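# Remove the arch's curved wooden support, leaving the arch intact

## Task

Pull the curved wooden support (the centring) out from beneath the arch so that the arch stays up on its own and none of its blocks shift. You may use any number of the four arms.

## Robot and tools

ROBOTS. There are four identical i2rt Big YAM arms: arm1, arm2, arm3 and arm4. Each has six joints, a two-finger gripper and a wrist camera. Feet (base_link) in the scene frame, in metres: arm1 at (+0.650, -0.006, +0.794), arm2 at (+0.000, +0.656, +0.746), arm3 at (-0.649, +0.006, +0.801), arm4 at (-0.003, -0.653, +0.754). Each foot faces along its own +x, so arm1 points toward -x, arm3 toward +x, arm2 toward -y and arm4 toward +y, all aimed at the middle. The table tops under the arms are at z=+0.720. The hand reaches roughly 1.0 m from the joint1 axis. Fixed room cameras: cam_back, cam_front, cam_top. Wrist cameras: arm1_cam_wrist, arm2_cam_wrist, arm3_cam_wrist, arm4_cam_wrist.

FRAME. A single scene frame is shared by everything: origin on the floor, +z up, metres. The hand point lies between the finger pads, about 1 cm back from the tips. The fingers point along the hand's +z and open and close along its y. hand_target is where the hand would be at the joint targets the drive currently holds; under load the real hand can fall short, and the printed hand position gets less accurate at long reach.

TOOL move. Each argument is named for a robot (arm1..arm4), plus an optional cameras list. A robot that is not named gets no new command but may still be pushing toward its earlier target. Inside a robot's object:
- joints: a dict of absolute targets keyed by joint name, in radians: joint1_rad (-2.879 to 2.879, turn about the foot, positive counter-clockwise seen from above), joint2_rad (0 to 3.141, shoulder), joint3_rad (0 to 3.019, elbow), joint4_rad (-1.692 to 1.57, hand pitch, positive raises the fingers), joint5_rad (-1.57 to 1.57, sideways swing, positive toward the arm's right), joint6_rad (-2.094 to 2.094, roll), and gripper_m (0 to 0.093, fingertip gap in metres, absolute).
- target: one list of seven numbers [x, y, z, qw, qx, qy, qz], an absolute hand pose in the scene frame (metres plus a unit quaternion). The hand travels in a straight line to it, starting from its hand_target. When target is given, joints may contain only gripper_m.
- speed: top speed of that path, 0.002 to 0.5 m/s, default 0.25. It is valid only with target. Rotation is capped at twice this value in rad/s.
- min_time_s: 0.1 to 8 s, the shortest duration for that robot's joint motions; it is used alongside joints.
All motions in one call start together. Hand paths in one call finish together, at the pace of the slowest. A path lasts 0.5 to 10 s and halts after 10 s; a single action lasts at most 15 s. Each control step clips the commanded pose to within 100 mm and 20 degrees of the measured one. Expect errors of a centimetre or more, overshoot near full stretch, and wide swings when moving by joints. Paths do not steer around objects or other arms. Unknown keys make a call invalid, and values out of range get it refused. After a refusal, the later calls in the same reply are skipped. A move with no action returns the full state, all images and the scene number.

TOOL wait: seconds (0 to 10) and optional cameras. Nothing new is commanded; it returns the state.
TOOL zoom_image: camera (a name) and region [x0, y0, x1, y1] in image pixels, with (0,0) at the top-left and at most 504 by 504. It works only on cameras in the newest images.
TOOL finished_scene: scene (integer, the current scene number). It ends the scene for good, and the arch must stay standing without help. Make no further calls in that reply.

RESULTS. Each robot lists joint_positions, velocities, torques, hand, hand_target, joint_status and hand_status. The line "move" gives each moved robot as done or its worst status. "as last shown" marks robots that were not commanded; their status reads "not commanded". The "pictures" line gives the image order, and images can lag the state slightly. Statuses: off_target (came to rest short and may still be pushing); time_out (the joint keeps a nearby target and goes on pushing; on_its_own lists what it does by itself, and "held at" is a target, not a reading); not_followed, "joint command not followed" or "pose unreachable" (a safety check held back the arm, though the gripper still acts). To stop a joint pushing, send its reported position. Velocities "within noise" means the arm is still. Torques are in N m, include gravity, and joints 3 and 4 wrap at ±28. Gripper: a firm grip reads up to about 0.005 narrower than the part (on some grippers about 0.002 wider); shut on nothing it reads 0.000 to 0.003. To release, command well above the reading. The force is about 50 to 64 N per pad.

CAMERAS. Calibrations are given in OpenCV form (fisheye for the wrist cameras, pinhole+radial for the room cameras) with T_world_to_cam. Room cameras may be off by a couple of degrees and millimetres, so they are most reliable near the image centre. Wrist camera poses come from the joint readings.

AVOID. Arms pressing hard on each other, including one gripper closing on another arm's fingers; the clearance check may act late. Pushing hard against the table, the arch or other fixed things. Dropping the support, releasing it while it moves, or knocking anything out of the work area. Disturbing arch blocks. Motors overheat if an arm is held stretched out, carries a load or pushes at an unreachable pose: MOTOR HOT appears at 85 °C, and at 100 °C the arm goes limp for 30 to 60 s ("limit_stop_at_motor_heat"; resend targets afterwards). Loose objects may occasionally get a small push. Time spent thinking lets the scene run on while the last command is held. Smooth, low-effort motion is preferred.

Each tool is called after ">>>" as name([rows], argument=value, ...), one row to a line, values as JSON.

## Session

>>> move(cameras=["all"])

Scene clock: 0.00 s.
Joint torques (N m): no reading
Motor temperatures (°C): arm1=[36 33 36 30 28 30 32] | arm2=[36 31 32 31 33 28 28] | arm3=[30 38 34 31 29 29 34] | arm4=[33 32 32 35 32 27 33]
Heat: arm1: hottest joint1_rad 36 °C; arm2: hottest joint1_rad 36 °C; arm3: hottest joint2_rad 38 °C; arm4: hottest joint4_rad 35 °C.
Joint velocities: within noise
arm1.joint_positions: joint1_rad=-0.792 joint2_rad=+0.597 joint3_rad=+1.317 joint4_rad=-1.235 joint5_rad=+0.036 joint6_rad=+0.139 gripper_m=+0.09396
arm1.joint_status: not commanded
arm1.hand: x=+0.4866 y=+0.1760 z=+1.3259 quat_wxyz=(-0.185, +0.761, -0.404, -0.473) (m; scene frame)
arm1.hand_target: x=+0.4882 y=+0.1742 z=+1.3369 quat_wxyz=(-0.188, +0.755, -0.401, -0.483) (m; scene frame)
arm1.hand_status: not commanded
arm2.joint_positions: joint1_rad=+0.031 joint2_rad=+0.603 joint3_rad=+1.457 joint4_rad=-1.387 joint5_rad=-0.263 joint6_rad=+0.761 gripper_m=+0.09396
arm2.joint_status: not commanded
arm2.hand: x=+0.0421 y=+0.4486 z=+1.3126 quat_wxyz=(-0.497, -0.768, -0.393, +0.094) (m; scene frame)
arm2.hand_target: x=+0.0421 y=+0.4516 z=+1.3209 quat_wxyz=(-0.505, -0.763, -0.391, +0.098) (m; scene frame)
arm2.hand_status: not commanded
arm3.joint_positions: joint1_rad=+0.554 joint2_rad=+0.643 joint3_rad=+1.438 joint4_rad=-1.241 joint5_rad=+0.294 joint6_rad=+0.554 gripper_m=+0.09396
arm3.joint_status: not commanded
arm3.hand: x=-0.4138 y=+0.1037 z=+1.3791 quat_wxyz=(-0.507, -0.061, -0.841, -0.178) (m; scene frame)
arm3.hand_target: x=-0.4167 y=+0.1018 z=+1.3926 quat_wxyz=(-0.517, -0.063, -0.833, -0.186) (m; scene frame)
arm3.hand_status: not commanded
arm4.joint_positions: joint1_rad=-0.454 joint2_rad=+0.631 joint3_rad=+1.450 joint4_rad=-1.565 joint5_rad=-0.075 joint6_rad=-0.150 gripper_m=+0.09396
arm4.joint_status: not commanded
arm4.hand: x=+0.0668 y=-0.4724 z=+1.2759 quat_wxyz=(-0.346, +0.552, -0.728, -0.214) (m; scene frame)
arm4.hand_target: x=+0.0658 y=-0.4742 z=+1.2836 quat_wxyz=(-0.354, +0.550, -0.724, -0.218) (m; scene frame)
arm4.hand_status: not commanded
pictures: arm1_cam_wrist, arm2_cam_wrist, arm3_cam_wrist, arm4_cam_wrist, cam_back, cam_front, cam_top
camera_calibration:
arm1_cam_wrist: T_world_to_cam=[[0.797319, 0.596147, -0.0942867, -0.368986], [0.509163, -0.748247, -0.4253, 0.451023], [-0.324091, 0.291093, -0.900128, 1.42768], [0, 0, 0, 1]] pos_world=[0.527254, 0.141859, 1.44212]
arm2_cam_wrist: T_world_to_cam=[[-0.701394, 0.201794, -0.683612, 0.835716], [0.409312, 0.899214, -0.154522, -0.212758], [0.583532, -0.388191, -0.713301, 1.21205], [0, 0, 0, 1]] pos_world=[-0.0340186, 0.493179, 1.40298]
arm3_cam_wrist: T_world_to_cam=[[0.0879263, -0.924112, -0.371868, 0.64589], [-0.911985, 0.0754847, -0.403218, 0.172778], [0.400689, 0.374592, -0.83614, 1.40781], [0, 0, 0, 1]] pos_world=[-0.463312, 0.0564809, 1.48697]
arm4_cam_wrist: T_world_to_cam=[[0.951578, -0.295641, 0.084239, -0.312856], [-0.273853, -0.939752, -0.204623, -0.161551], [0.139659, 0.171646, -0.975209, 1.44366], [0, 0, 0, 1]] pos_world=[0.0518457, -0.492109, 1.40116]

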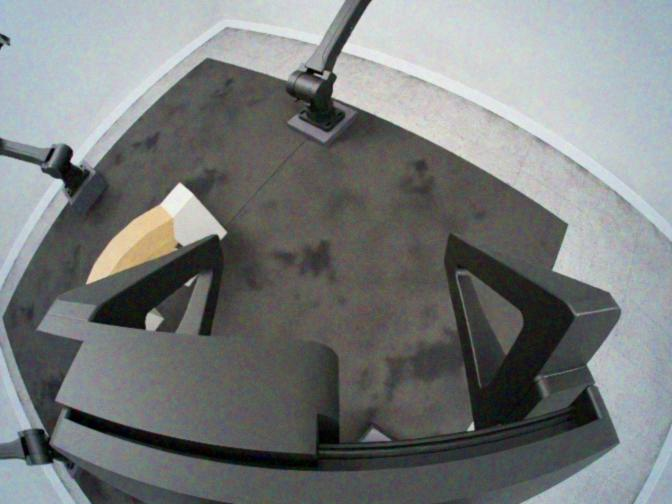

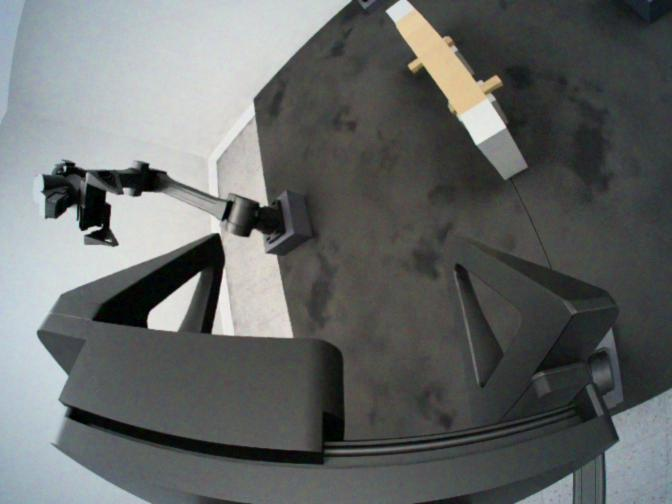

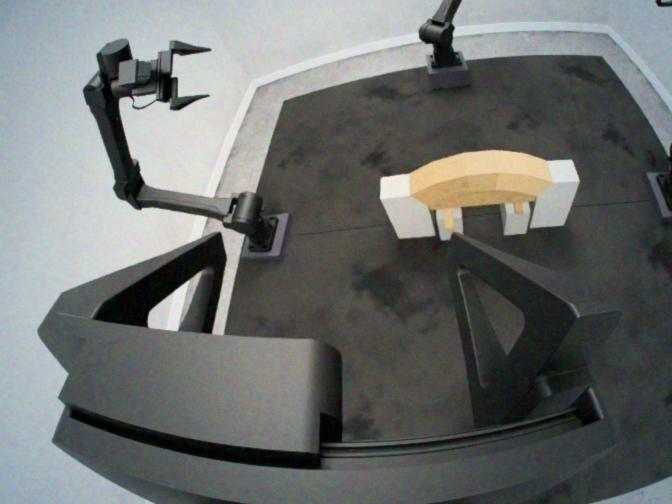

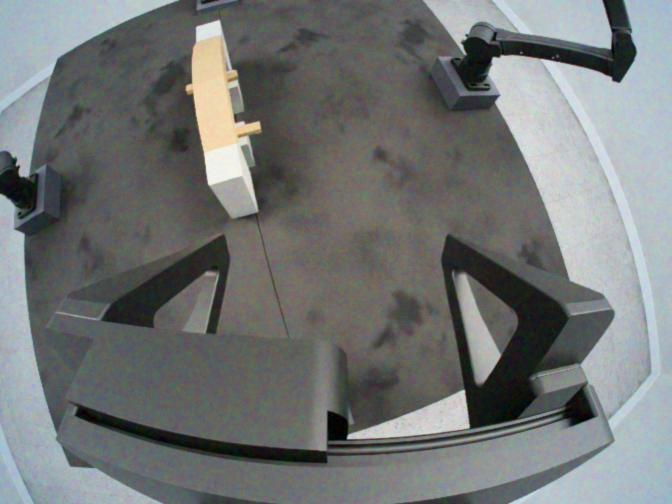

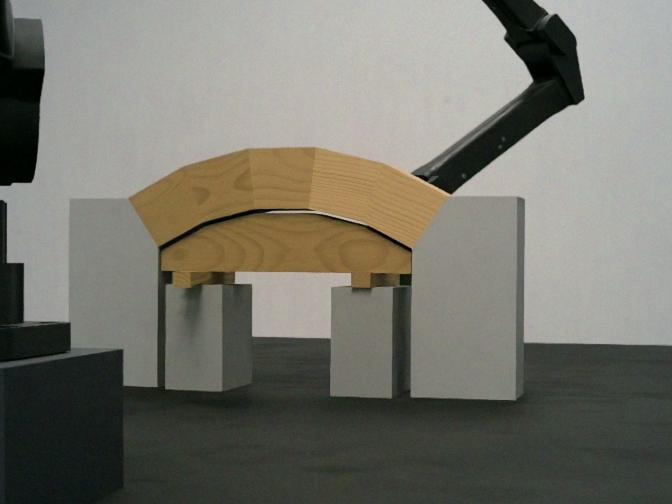

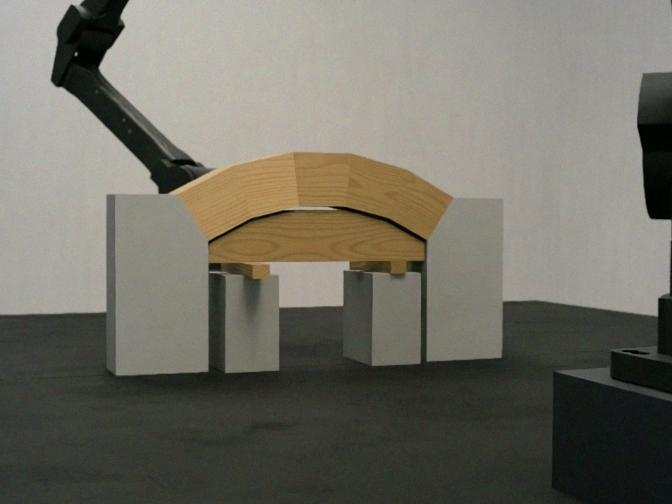

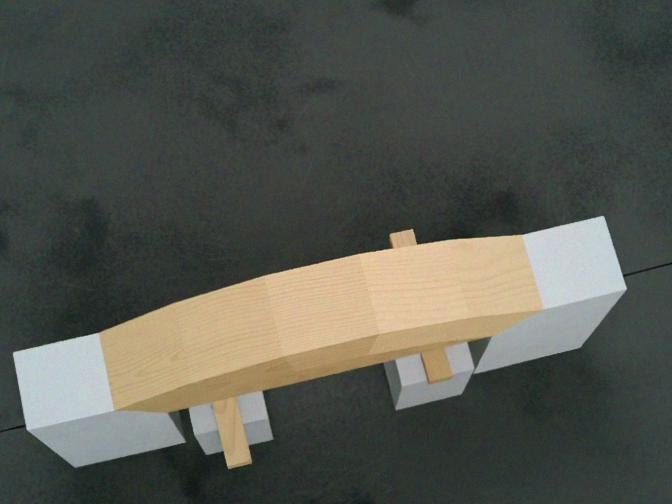

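>>> zoom_image(camera="arm4_cam_wrist", region=[160, 0, 290, 230])

>>> zoom_image(camera="arm3_cam_wrist", region=[360, 130, 600, 260])

>>> zoom_image(camera="arm2_cam_wrist", region=[370, 0, 540, 190])

>>> zoom_image(camera="cam_back", region=[130, 130, 450, 410])

>>> zoom_image(camera="cam_front", region=[160, 130, 460, 390])

Scaled by 2.191 from the camera's 672x504 image, which has a finer 960x720 frame.

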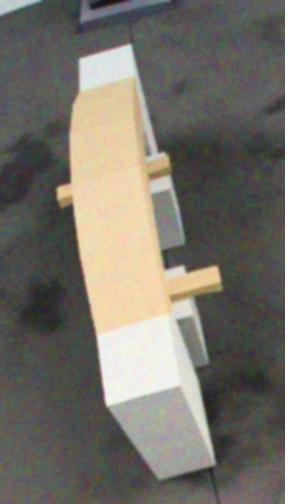

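Scaled by 2.100 from the camera's 672x504 image, which has a finer 960x720 frame.

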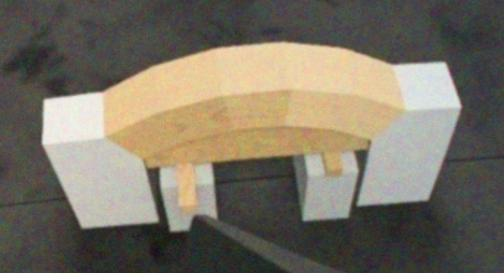

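Scaled by 2.653 from the camera's 672x504 image, which has a finer 960x720 frame.

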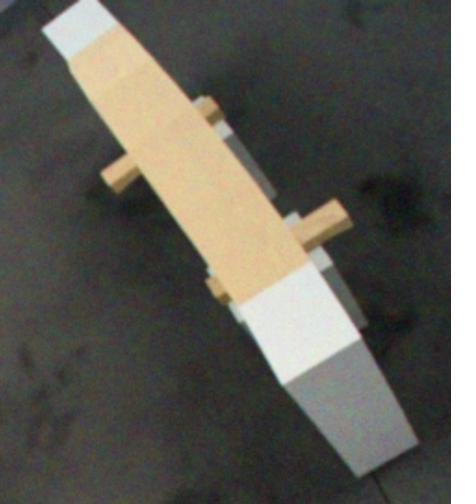

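Scaled by 1.575 from the camera's 672x504 image, which has a finer 960x720 frame.

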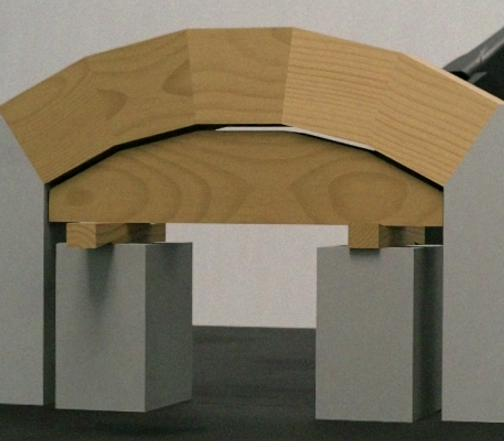

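Scaled by 1.680 from the camera's 672x504 image, which has a finer 960x720 frame.

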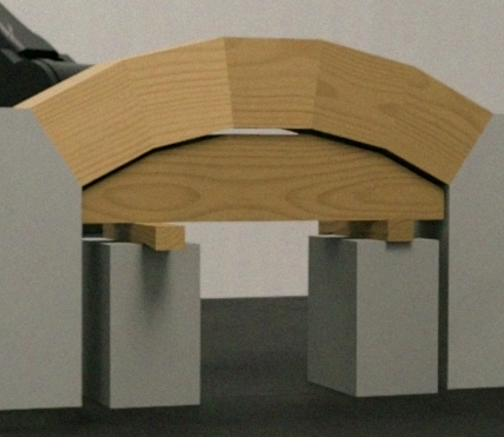

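>>> move(arm3={"target": [-0.205, 0.078, 0.88, 0.5736, 0, 0.8192, 0], "speed": 0.35, "joints": {"gripper_m": 0.05}}, arm1={"target": [0.14, -0.101, 0.88, 0, -0.8192, 0, 0.5736], "speed": 0.35, "joints": {"gripper_m": 0.05}}, cameras=["arm1_cam_wrist", "arm3_cam_wrist"])

Scene clock: 6.90 s.
Joint torques (N m): arm1=[-0.15 -7.59 6.93 3.51 -0.04 -0.24] | arm2=[1.08 3.72 9.26 2.33 -0.01 -0.07] | arm3=[-0.97 -6.12 6.83 2.13 0.22 0] | arm4=[-1.9 3.55 8.57 2.09 0.01 0.03]
Motor temperatures (°C): arm1=[36 33 37 30 28 30 31] | arm2=[36 31 32 31 33 28 28] | arm3=[30 38 35 31 29 29 34] | arm4=[33 32 32 35 32 27 33]
Heat: arm1: hottest joint3_rad 37 °C; arm2: hottest joint1_rad 36 °C; arm3: hottest joint2_rad 38 °C; arm4: hottest joint4_rad 35 °C.
move: arm1 off_target; arm3 done
Joint velocities: within noise
arm1.joint_positions: joint1_rad=+0.286 joint2_rad=+1.590 joint3_rad=+0.509 joint4_rad=+0.676 joint5_rad=+0.248 joint6_rad=+0.114 gripper_m=+0.05009
arm1.joint_status: all done
arm1.hand: x=+0.1565 y=-0.0938 z=+0.8705 quat_wxyz=(-0.004, +0.830, -0.005, -0.558) (m; scene frame)
arm1.hand_target: x=+0.1410 y=-0.1008 z=+0.8802 quat_wxyz=(+0.000, +0.819, +0.000, -0.573) (m; scene frame)
arm1.hand_status: off_target (0.020 m and 2.3 deg from the pose sent, 0.629 m and 53.1 deg at the start)
arm2, arm4: as last shown
arm3.joint_positions: joint1_rad=+0.223 joint2_rad=+1.474 joint3_rad=+0.339 joint4_rad=+0.765 joint5_rad=+0.234 joint6_rad=+0.102 gripper_m=+0.05009
arm3.joint_status: all done
arm3.hand: x=-0.2120 y=+0.0812 z=+0.8769 quat_wxyz=(-0.566, +0.002, -0.824, -0.004) (m; scene frame)
arm3.hand_target: x=-0.2052 y=+0.0780 z=+0.8801 quat_wxyz=(-0.573, +0.000, -0.819, +0.000) (m; scene frame)
arm3.hand_status: done (0.008 m and 1.1 deg from the pose sent, 0.542 m and 23.1 deg at the start)
pictures: arm1_cam_wrist, arm3_cam_wrist
camera_calibration:
arm1_cam_wrist: T_world_to_cam=[[0.0250126, 0.999671, 0.00566022, 0.0837402], [0.84537, -0.018129, -0.533874, 0.333892], [-0.533595, 0.0181386, -0.845545, 0.949015], [0, 0, 0, 1]] pos_world=[0.222033, -0.0948732, 0.980217]
arm3_cam_wrist: T_world_to_cam=[[0.0186328, -0.999721, -0.0145207, 0.098674], [-0.853339, -0.00833294, -0.52129, 0.278822], [0.521023, 0.0221042, -0.853256, 0.984747], [0, 0, 0, 1]] pos_world=[-0.276986, 0.0792028, 0.987021]

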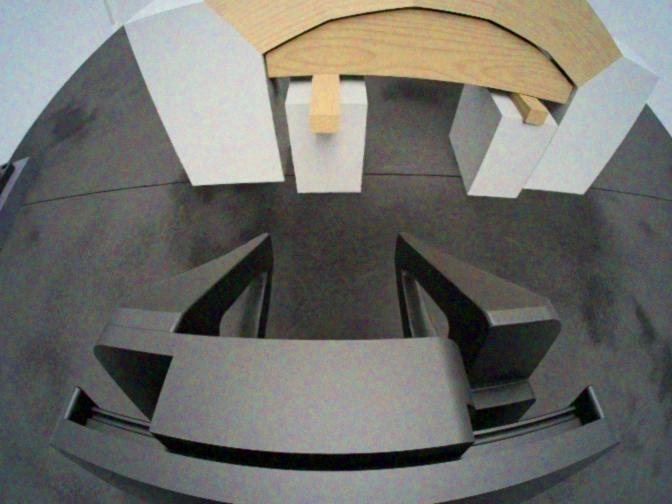

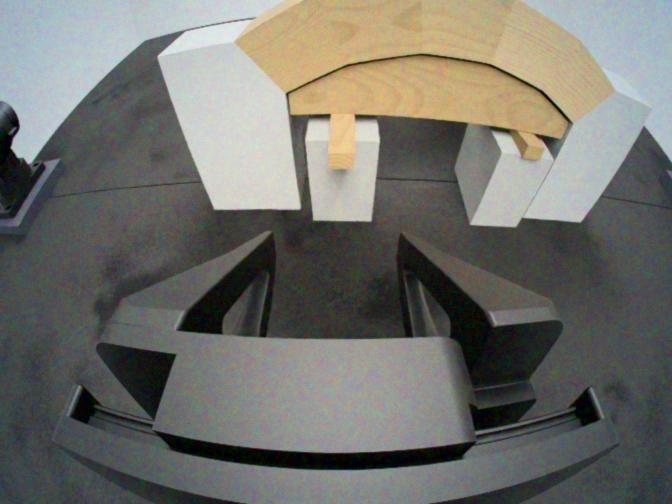

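>>> zoom_image(camera="arm3_cam_wrist", region=[280, 90, 400, 190])

>>> zoom_image(camera="arm1_cam_wrist", region=[260, 50, 380, 150])

>>> zoom_image(camera="arm1_cam_wrist", region=[450, 50, 590, 150])

>>> zoom_image(camera="arm3_cam_wrist", region=[450, 90, 590, 190])

Scaled by 4.200 from the camera's 672x504 image, which has a finer 960x720 frame.

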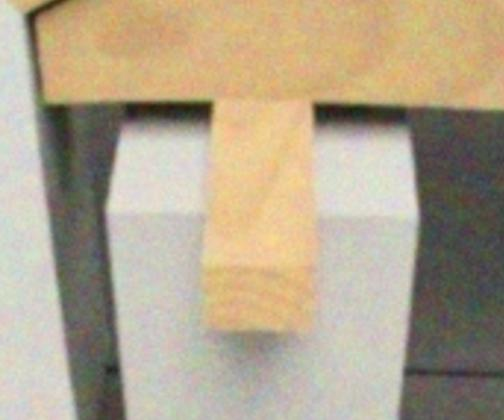

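Scaled by 4.200 from the camera's 672x504 image, which has a finer 960x720 frame.

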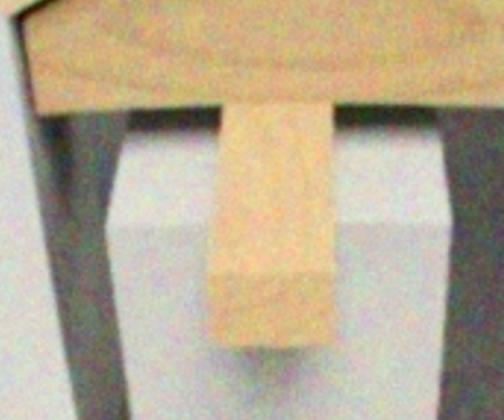

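Scaled by 3.600 from the camera's 672x504 image, which has a finer 960x720 frame.

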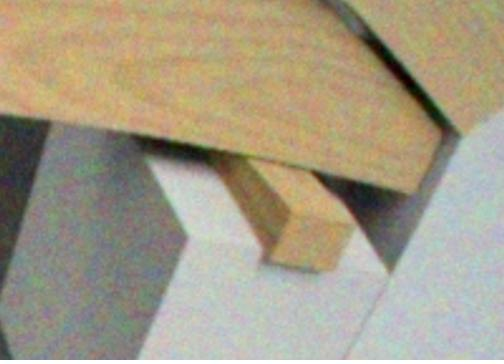

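Scaled by 3.600 from the camera's 672x504 image, which has a finer 960x720 frame.

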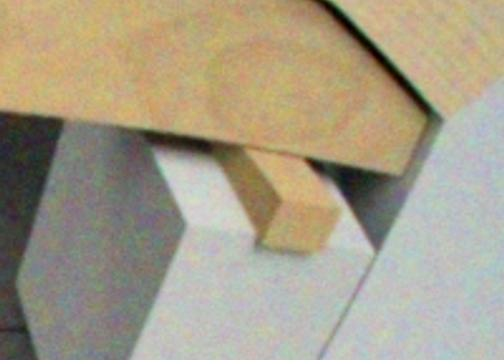

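>>> move(arm3={"target": [-0.143, 0.0775, 0.840, 0.5736, 0, 0.8192, 0], "speed": 0.12}, arm1={"target": [0.090, -0.106, 0.844, 0, -0.8192, 0, 0.5736], "speed": 0.12}, cameras=["arm1_cam_wrist", "arm3_cam_wrist", "arm4_cam_wrist"])

>>> zoom_image(camera="arm4_cam_wrist", region=[130, 40, 330, 230])

Scene clock: 10.43 s.
Joint torques (N m): arm1=[-1.55 -9.88 6.56 3.4 -0.05 -0.23] | arm2=[1.32 3.78 9.35 2.26 -0.01 -0.06] | arm3=[-0.91 -8.94 7.47 2.18 0.04 -0.04] | arm4=[-1.26 4.25 8.58 2.1 0.01 0.03]
Motor temperatures (°C): arm1=[36 33 37 30 28 30 31] | arm2=[36 31 33 31 32 28 28] | arm3=[30 38 36 31 29 29 34] | arm4=[33 32 32 35 32 27 33]
Heat: arm1: hottest joint3_rad 37 °C; arm2: hottest joint1_rad 36 °C; arm3: hottest joint2_rad 38 °C; arm4: hottest joint4_rad 35 °C.
move: arm1 off_target; arm3 off_target
Joint velocities: within noise
arm1.joint_positions: joint1_rad=+0.284 joint2_rad=+1.788 joint3_rad=+0.641 joint4_rad=+0.749 joint5_rad=+0.230 joint6_rad=+0.107 gripper_m=+0.05009
arm1.joint_status: not commanded
arm1.hand: x=+0.1073 y=-0.1087 z=+0.8383 quat_wxyz=(+0.002, +0.829, +0.002, -0.559) (m; scene frame)
arm1.hand_target: x=+0.0909 y=-0.1057 z=+0.8442 quat_wxyz=(+0.000, +0.819, +0.000, -0.573) (m; scene frame)
arm1.hand_status: off_target (0.018 m and 2.0 deg from the pose sent, 0.073 m and 2.3 deg at the start)
arm2, arm4: as last shown
arm3.joint_positions: joint1_rad=+0.178 joint2_rad=+1.742 joint3_rad=+0.473 joint4_rad=+0.882 joint5_rad=+0.196 joint6_rad=+0.086 gripper_m=+0.05009
arm3.joint_status: not commanded
arm3.hand: x=-0.1595 y=+0.0784 z=+0.8316 quat_wxyz=(-0.558, +0.001, -0.830, -0.001) (m; scene frame)
arm3.hand_target: x=-0.1437 y=+0.0774 z=+0.8404 quat_wxyz=(-0.574, +0.000, -0.819, +0.000) (m; scene frame)
arm3.hand_status: off_target (0.019 m and 2.2 deg from the pose sent, 0.078 m and 1.2 deg at the start)
pictures: arm1_cam_wrist, arm3_cam_wrist, arm4_cam_wrist
camera_calibration:
arm1_cam_wrist: T_world_to_cam=[[0.00717895, 0.999966, 0.00407953, 0.103316], [0.84328, -0.00386141, -0.53746, 0.362808], [-0.537426, 0.00729859, -0.843279, 0.893221], [0, 0, 0, 1]] pos_world=[0.173349, -0.108431, 0.947808]
arm3_cam_wrist: T_world_to_cam=[[0.0138053, -0.99986, -0.00946442, 0.0892997], [-0.863522, -0.00714965, -0.504261, 0.284042], [0.504122, 0.0151342, -0.8635, 0.925122], [0, 0, 0, 1]] pos_world=[-0.222331, 0.077317, 0.942919]
arm4_cam_wrist: T_world_to_cam=[[0.951578, -0.295641, 0.084239, -0.312856], [-0.273853, -0.939752, -0.204623, -0.161551], [0.139659, 0.171646, -0.975209, 1.44366], [0, 0, 0, 1]] pos_world=[0.0518457, -0.492109, 1.40116]

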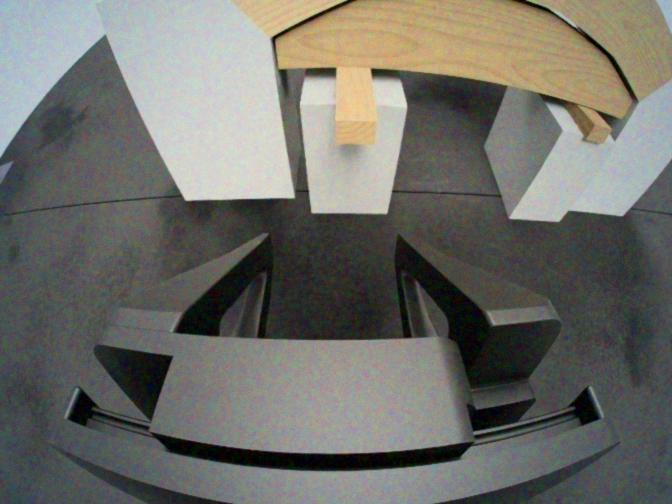

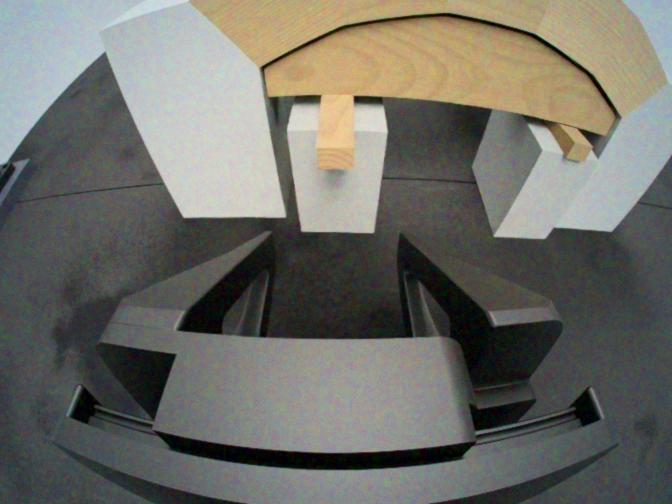

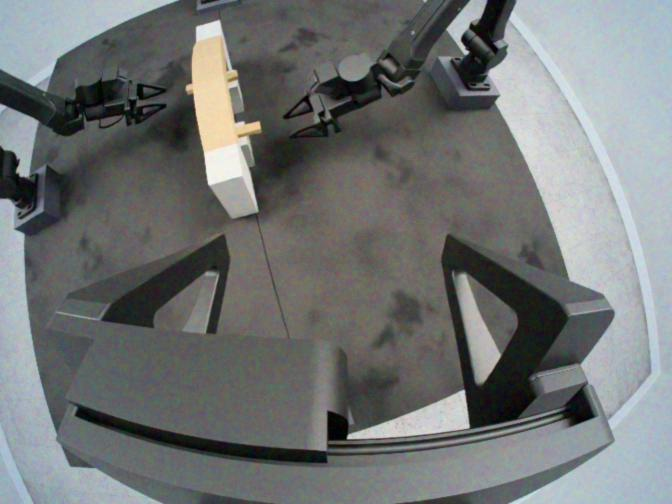

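Scaled by 2.520 from the camera's 672x504 image, which has a finer 960x720 frame.

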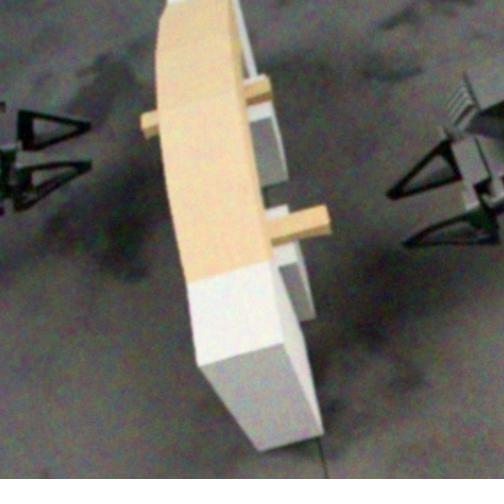

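>>> zoom_image(camera="arm3_cam_wrist", region=[270, 80, 400, 180])

>>> zoom_image(camera="arm1_cam_wrist", region=[290, 55, 420, 155])

Scaled by 3.877 from the camera's 672x504 image, which has a finer 960x720 frame.

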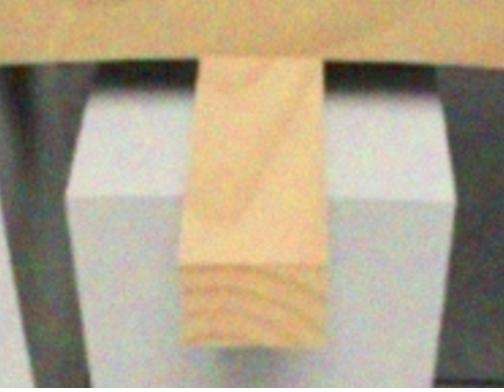

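Scaled by 3.877 from the camera's 672x504 image, which has a finer 960x720 frame.

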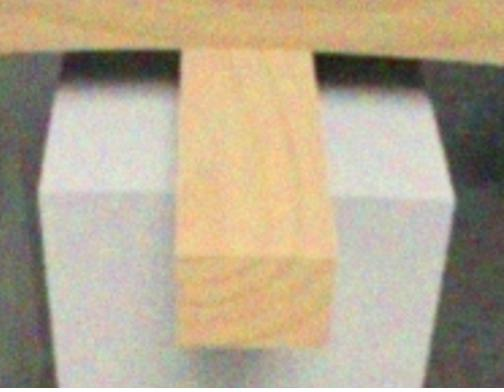

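>>> move(arm3={"target": [-0.085, 0.0775, 0.841, 0.5736, 0, 0.8192, 0], "speed": 0.1}, arm1={"target": [0.030, -0.095, 0.849, 0, -0.8192, 0, 0.5736], "speed": 0.1}, cameras=["arm1_cam_wrist", "arm3_cam_wrist", "arm4_cam_wrist", "cam_front", "cam_back"])

>>> zoom_image(camera="arm3_cam_wrist", region=[220, 60, 450, 270])

>>> zoom_image(camera="arm1_cam_wrist", region=[220, 60, 450, 270])

>>> zoom_image(camera="arm4_cam_wrist", region=[130, 40, 330, 230])

Scene clock: 14.23 s.
Joint torques (N m): arm1=[-1.26 -11.69 7.47 1.61 -0.06 -0.24] | arm2=[1.44 3.72 9.32 2.29 -0.01 -0.05] | arm3=[-1.08 -10.7 8.53 1.01 0.02 -0.03] | arm4=[-1.2 4.07 8.7 2.15 -0.03 0.02]
Motor temperatures (°C): arm1=[36 33 37 30 28 30 31] | arm2=[36 31 33 31 32 28 28] | arm3=[30 38 36 31 29 29 34] | arm4=[33 32 33 35 32 27 33]
Heat: arm1: hottest joint3_rad 37 °C; arm2: hottest joint1_rad 36 °C; arm3: hottest joint2_rad 38 °C; arm4: hottest joint4_rad 35 °C.
move: arm1 off_target; arm3 off_target
Joint velocities: within noise
arm1.joint_positions: joint1_rad=+0.228 joint2_rad=+1.856 joint3_rad=+0.801 joint4_rad=+0.701 joint5_rad=+0.178 joint6_rad=+0.087 gripper_m=+0.05009
arm1.joint_status: not commanded
arm1.hand: x=+0.0448 y=-0.0993 z=+0.8531 quat_wxyz=(+0.006, +0.818, -0.001, -0.575) (m; scene frame)
arm1.hand_target: x=+0.0309 y=-0.0948 z=+0.8492 quat_wxyz=(+0.000, +0.819, +0.000, -0.574) (m; scene frame)
arm1.hand_status: off_target (0.016 m and 0.8 deg from the pose sent, 0.079 m and 2.0 deg at the start)
arm2, arm4: as last shown
arm3.joint_positions: joint1_rad=+0.148 joint2_rad=+1.813 joint3_rad=+0.631 joint4_rad=+0.825 joint5_rad=+0.168 joint6_rad=+0.076 gripper_m=+0.05009
arm3.joint_status: not commanded
arm3.hand: x=-0.0995 y=+0.0798 z=+0.8390 quat_wxyz=(-0.570, +0.000, -0.822, -0.003) (m; scene frame)
arm3.hand_target: x=-0.0855 y=+0.0774 z=+0.8414 quat_wxyz=(-0.574, +0.000, -0.819, +0.000) (m; scene frame)
arm3.hand_status: off_target (0.015 m and 0.7 deg from the pose sent, 0.075 m and 2.2 deg at the start)
pictures: arm1_cam_wrist, arm3_cam_wrist, arm4_cam_wrist, cam_back, cam_front
camera_calibration:
arm1_cam_wrist: T_world_to_cam=[[0.00717083, 0.999952, -0.00665821, 0.103477], [0.821741, -0.00968674, -0.569779, 0.451435], [-0.569817, -0.00138553, -0.821771, 0.854153], [0, 0, 0, 1]] pos_world=[0.115006, -0.0979157, 0.959825]
arm3_cam_wrist: T_world_to_cam=[[0.0145563, -0.999775, -0.0154565, 0.0950489], [-0.849109, -0.00419672, -0.528201, 0.360883], [0.528017, 0.0208129, -0.848979, 0.890995], [0, 0, 0, 1]] pos_world=[-0.165415, 0.0779979, 0.948524]
arm4_cam_wrist: T_world_to_cam=[[0.951578, -0.295641, 0.084239, -0.312856], [-0.273853, -0.939752, -0.204623, -0.161551], [0.139659, 0.171646, -0.975209, 1.44366], [0, 0, 0, 1]] pos_world=[0.0518457, -0.492109, 1.40116]

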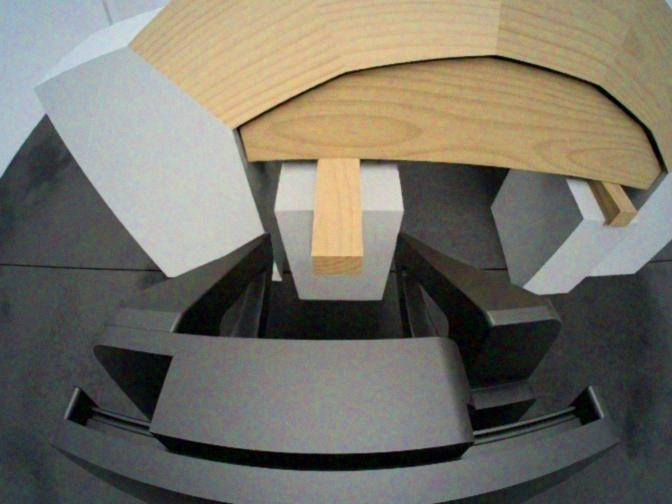

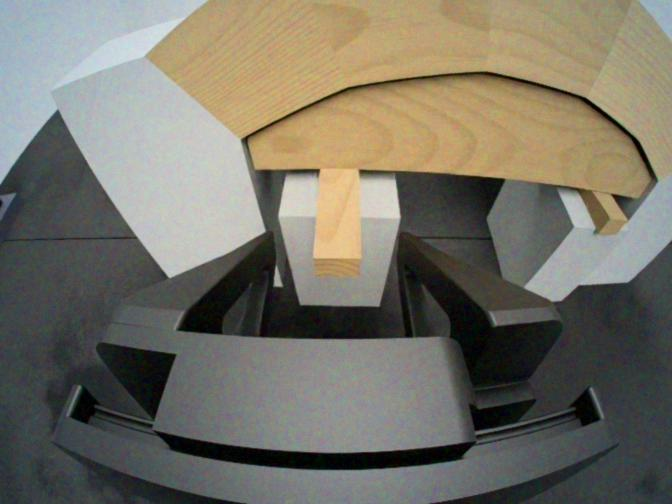

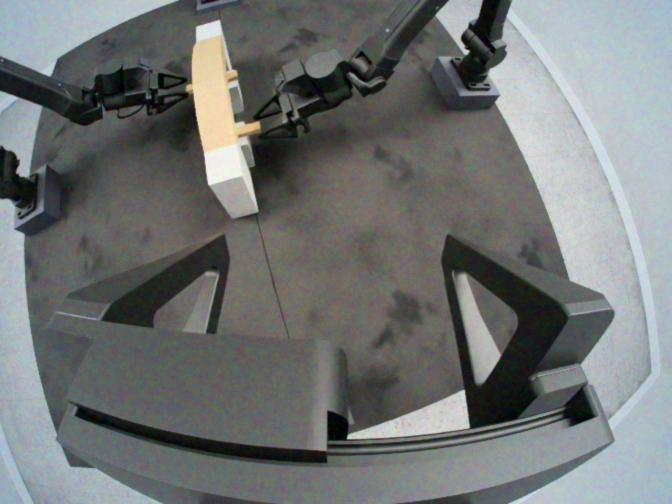

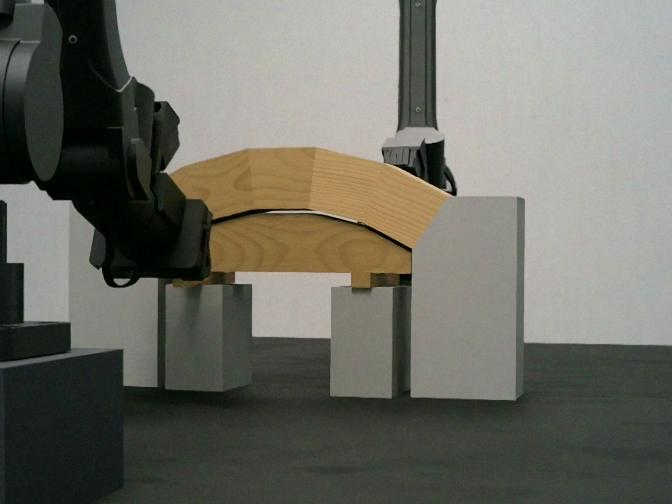

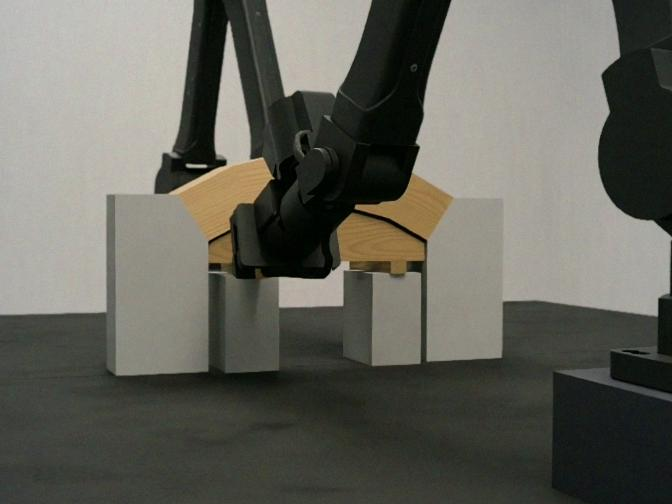

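Scaled by 2.191 from the camera's 672x504 image, which has a finer 960x720 frame.

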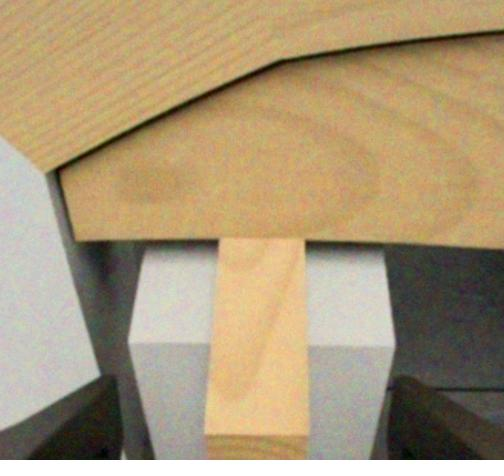

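Scaled by 2.191 from the camera's 672x504 image, which has a finer 960x720 frame.

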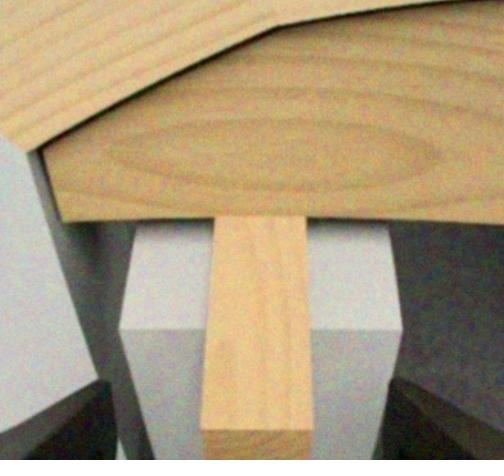

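Scaled by 2.520 from the camera's 672x504 image, which has a finer 960x720 frame.

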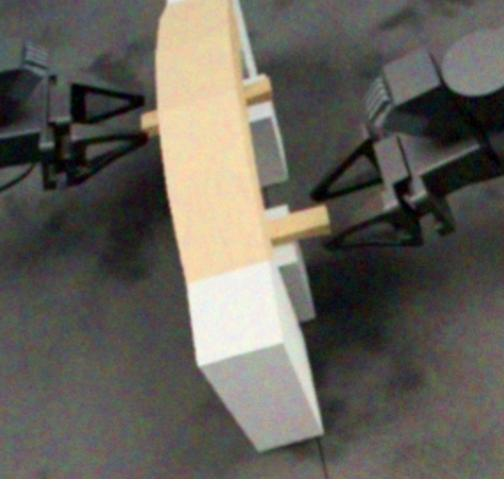

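>>> move(arm3={"target": [-0.077, 0.077, 0.834, 0.5736, 0, 0.8192, 0], "speed": 0.08, "joints": {"gripper_m": 0.026}}, arm1={"joints": {"gripper_m": 0.013}}, cameras=["arm1_cam_wrist", "arm3_cam_wrist"])

>>> zoom_image(camera="arm3_cam_wrist", region=[220, 60, 450, 270])

>>> zoom_image(camera="arm1_cam_wrist", region=[220, 60, 450, 270])

Scene clock: 16.03 s.
Joint torques (N m): arm1=[-1.44 -11.69 7.41 1.65 -0.05 -0.22] | arm2=[1.08 3.72 9.37 2.29 -0.02 -0.06] | arm3=[-0.97 -11.16 8.47 1.39 0.02 -0.03] | arm4=[-1.08 3.96 8.66 2.1 0 0.04]
Motor temperatures (°C): arm1=[36 34 38 30 28 30 31] | arm2=[36 31 33 31 32 28 28] | arm3=[30 38 36 31 29 29 34] | arm4=[33 32 33 35 32 27 33]
Heat: arm1: hottest joint3_rad 38 °C; arm2: hottest joint1_rad 36 °C; arm3: hottest joint2_rad 38 °C; arm4: hottest joint4_rad 35 °C.
move: arm1 off_target; arm3 off_target
Joint velocities: within noise
arm1.joint_positions: joint1_rad=+0.228 joint2_rad=+1.856 joint3_rad=+0.802 joint4_rad=+0.701 joint5_rad=+0.178 joint6_rad=+0.086 gripper_m=+0.01726
arm1.joint_status: gripper_m off_target (ended at +0.01729, target +0.01300)
arm1.hand: x=+0.0447 y=-0.0993 z=+0.8532 quat_wxyz=(+0.006, +0.818, +0.000, -0.576) (m; scene frame)
arm1.hand_target: x=+0.0309 y=-0.0948 z=+0.8492 quat_wxyz=(+0.000, +0.819, +0.000, -0.574) (m; scene frame)
arm1.hand_status: not commanded
arm2, arm4: as last shown
arm3.joint_positions: joint1_rad=+0.144 joint2_rad=+1.845 joint3_rad=+0.653 joint4_rad=+0.825 joint5_rad=+0.164 joint6_rad=+0.074 gripper_m=+0.02609
arm3.joint_status: all done
arm3.hand: x=-0.0925 y=+0.0794 z=+0.8297 quat_wxyz=(-0.565, +0.000, -0.825, -0.003) (m; scene frame)
arm3.hand_target: x=-0.0777 y=+0.0768 z=+0.8343 quat_wxyz=(-0.574, +0.000, -0.819, +0.000) (m; scene frame)
arm3.hand_status: off_target (0.016 m and 1.2 deg from the pose sent, 0.023 m and 0.7 deg at the start)
pictures: arm1_cam_wrist, arm3_cam_wrist
camera_calibration:
arm1_cam_wrist: T_world_to_cam=[[0.00663488, 0.999964, -0.00532109, 0.102459], [0.821532, -0.00848462, -0.570099, 0.452076], [-0.570123, -0.000588914, -0.821559, 0.854169], [0, 0, 0, 1]] pos_world=[0.114907, -0.0981164, 0.960023]
arm3_cam_wrist: T_world_to_cam=[[0.0146457, -0.999798, -0.0137803, 0.0930436], [-0.85455, -0.00535993, -0.519341, 0.35415], [0.519162, 0.0193821, -0.854456, 0.883269], [0, 0, 0, 1]] pos_world=[-0.157283, 0.0778035, 0.939921]

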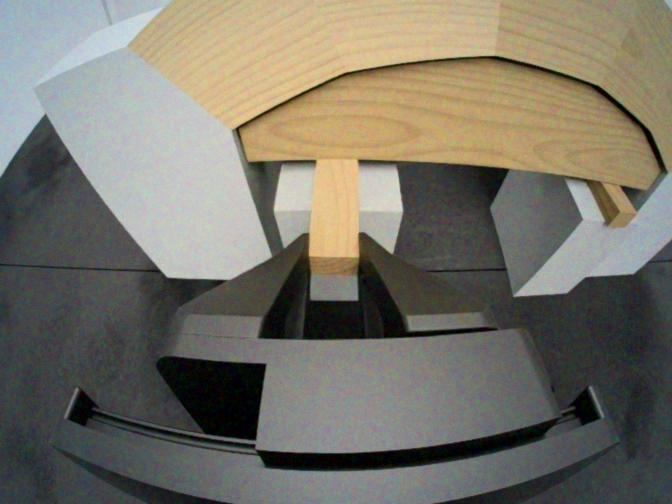

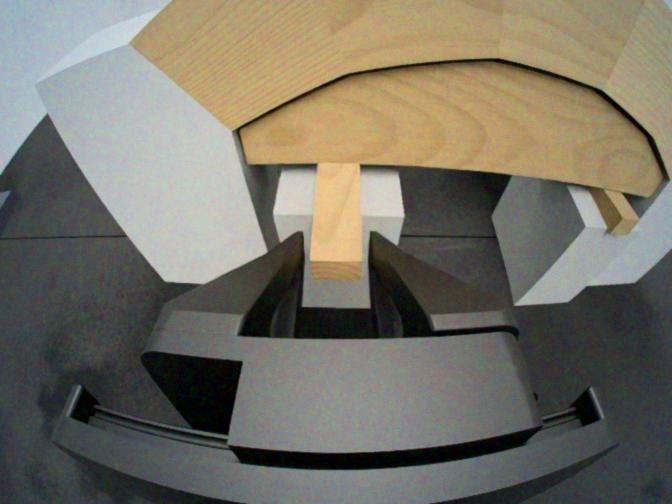

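Scaled by 2.191 from the camera's 672x504 image, which has a finer 960x720 frame.

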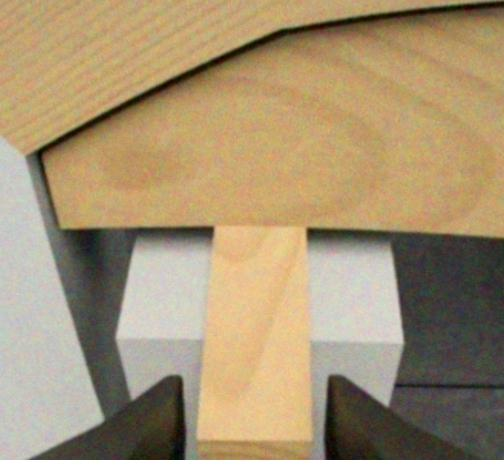

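Scaled by 2.191 from the camera's 672x504 image, which has a finer 960x720 frame.

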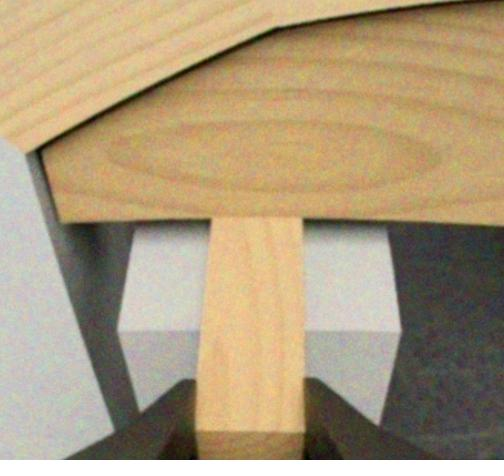

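>>> move(arm3={"joints": {"gripper_m": 0.008}}, arm1={"joints": {"gripper_m": 0.008}})

>>> move(arm3={"target": [-0.22, 0.079, 0.845, 0.5736, 0, 0.8192, 0], "speed": 0.06}, arm1={"target": [0.17, -0.099, 0.862, 0, -0.8192, 0, 0.5736], "speed": 0.06}, cameras=["arm1_cam_wrist", "arm3_cam_wrist", "arm4_cam_wrist", "cam_front"])

Scene clock: 16.77 s.
Joint torques (N m): arm1=[-1.44 -11.63 7.38 1.62 -0.05 -0.22] | arm2=[1.26 3.9 9.35 2.25 0 -0.05] | arm3=[-1.14 -11.22 8.4 1.44 0.03 -0.01] | arm4=[-0.73 4.48 8.73 2.14 -0.02 0.04]
Motor temperatures (°C): arm1=[36 34 38 30 28 30 32] | arm2=[36 31 33 31 32 28 28] | arm3=[30 38 36 31 29 29 34] | arm4=[33 32 33 35 32 27 33]
Heat: arm1: hottest joint3_rad 38 °C; arm2: hottest joint1_rad 36 °C; arm3: hottest joint2_rad 38 °C; arm4: hottest joint4_rad 35 °C.
move: arm1 off_target; arm3 off_target
Joint velocities: within noise
arm1.joint_positions: joint1_rad=+0.228 joint2_rad=+1.856 joint3_rad=+0.802 joint4_rad=+0.701 joint5_rad=+0.178 joint6_rad=+0.086 gripper_m=+0.01726
arm1.joint_status: gripper_m off_target (ended at +0.01726, target +0.00800)
arm1.hand: x=+0.0447 y=-0.0993 z=+0.8532 quat_wxyz=(+0.006, +0.818, +0.000, -0.576) (m; scene frame)
arm1.hand_target: x=+0.0309 y=-0.0948 z=+0.8492 quat_wxyz=(+0.000, +0.819, +0.000, -0.574) (m; scene frame)
arm1.hand_status: not commanded
arm2, arm4: as last shown
arm3.joint_positions: joint1_rad=+0.144 joint2_rad=+1.845 joint3_rad=+0.653 joint4_rad=+0.825 joint5_rad=+0.164 joint6_rad=+0.072 gripper_m=+0.01732
arm3.joint_status: gripper_m off_target (ended at +0.01736, target +0.00800)
arm3.hand: x=-0.0925 y=+0.0794 z=+0.8297 quat_wxyz=(-0.565, +0.001, -0.825, -0.002) (m; scene frame)
arm3.hand_target: x=-0.0777 y=+0.0768 z=+0.8343 quat_wxyz=(-0.574, +0.000, -0.819, +0.000) (m; scene frame)
arm3.hand_status: not commanded
pictures: none

Scene clock: 19.73 s.
Joint torques (N m): arm1=[0.56 -10.81 3.02 3.48 0.18 0.09] | arm2=[1.14 3.78 9.42 2.22 -0.01 -0.04] | arm3=[0.56 -9.99 3.3 2.21 0.36 0.22] | arm4=[-0.91 3.6 8.57 2.09 0.02 0.01]
Motor temperatures (°C): arm1=[36 34 38 30 28 30 32] | arm2=[36 31 33 31 32 28 28] | arm3=[30 38 36 31 29 29 34] | arm4=[33 32 33 35 32 27 33]
Heat: arm1: hottest joint3_rad 38 °C; arm2: hottest joint1_rad 36 °C; arm3: hottest joint2_rad 38 °C; arm4: hottest joint4_rad 35 °C.
move: arm1 off_target; arm3 off_target
Joint velocities: within noise
arm1.joint_positions: joint1_rad=+0.294 joint2_rad=+1.649 joint3_rad=+0.471 joint4_rad=+0.776 joint5_rad=+0.258 joint6_rad=+0.096 gripper_m=+0.01726
arm1.joint_status: not commanded
arm1.hand: x=+0.1680 y=-0.0930 z=+0.8502 quat_wxyz=(-0.010, +0.829, +0.003, -0.559) (m; scene frame)
arm1.hand_target: x=+0.1700 y=-0.0989 z=+0.8617 quat_wxyz=(+0.000, +0.819, +0.000, -0.573) (m; scene frame)
arm1.hand_status: off_target (0.013 m and 2.3 deg from the pose sent, 0.126 m and 0.7 deg at the start)
arm2, arm4: as last shown
arm3.joint_positions: joint1_rad=+0.219 joint2_rad=+1.665 joint3_rad=+0.309 joint4_rad=+0.964 joint5_rad=+0.246 joint6_rad=+0.088 gripper_m=+0.01732
arm3.joint_status: not commanded
arm3.hand: x=-0.2212 y=+0.0744 z=+0.8326 quat_wxyz=(-0.558, +0.004, -0.830, +0.008) (m; scene frame)
arm3.hand_target: x=-0.2199 y=+0.0789 z=+0.8448 quat_wxyz=(-0.574, +0.000, -0.819, +0.000) (m; scene frame)
arm3.hand_status: off_target (0.013 m and 2.4 deg from the pose sent, 0.128 m and 1.2 deg at the start)
pictures: arm1_cam_wrist, arm3_cam_wrist, arm4_cam_wrist, cam_front
camera_calibration:
arm1_cam_wrist: T_world_to_cam=[[0.0187071, 0.999514, 0.0249479, 0.0674228], [0.843672, -0.00239043, -0.536854, 0.317619], [-0.536534, 0.0310908, -0.843306, 0.937815], [0, 0, 0, 1]] pos_world=[0.233942, -0.0957882, 0.959698]
arm3_cam_wrist: T_world_to_cam=[[0.00770443, -0.999937, 0.00816959, 0.0701395], [-0.863378, -0.0107736, -0.504442, 0.231744], [0.504498, -0.00316701, -0.863407, 0.958539], [0, 0, 0, 1]] pos_world=[-0.284039, 0.0756675, 0.943937]
arm4_cam_wrist: T_world_to_cam=[[0.951578, -0.295641, 0.084239, -0.312856], [-0.273853, -0.939752, -0.204623, -0.161551], [0.139659, 0.171646, -0.975209, 1.44366], [0, 0, 0, 1]] pos_world=[0.0518457, -0.492109, 1.40116]

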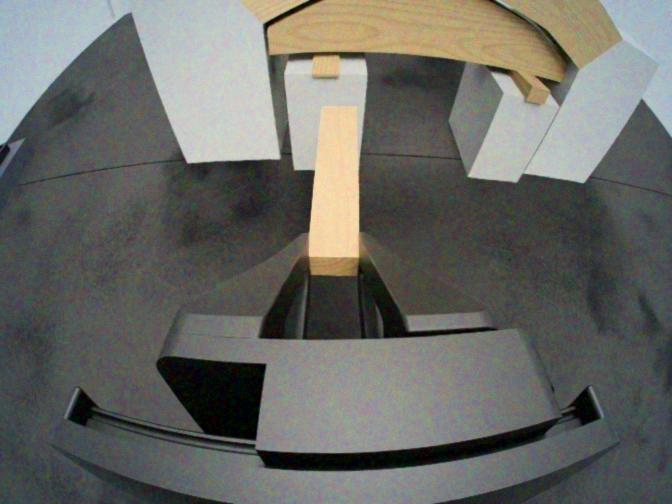

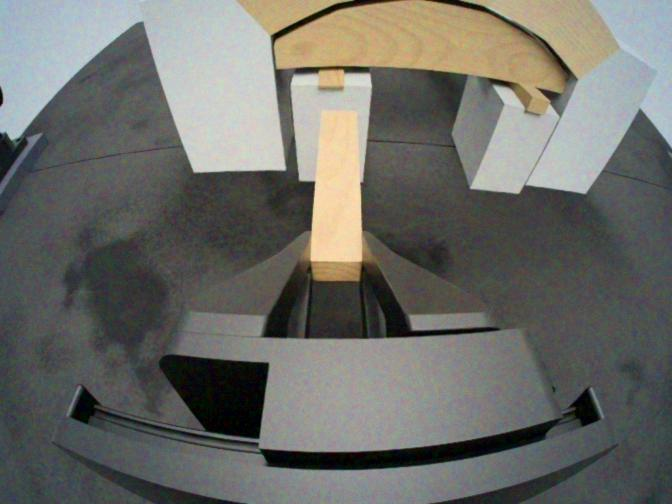

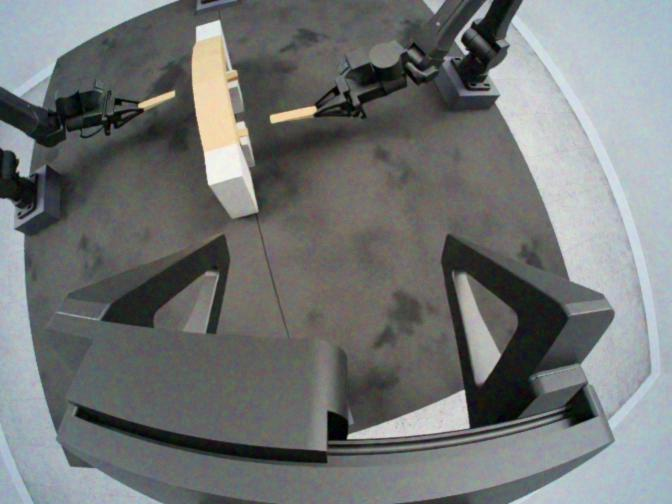

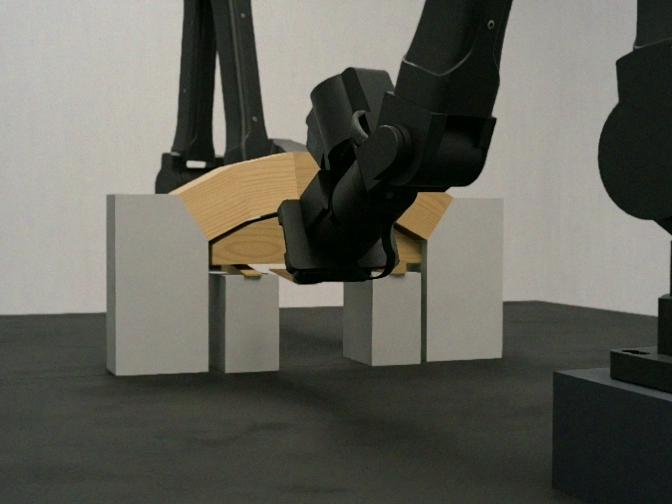

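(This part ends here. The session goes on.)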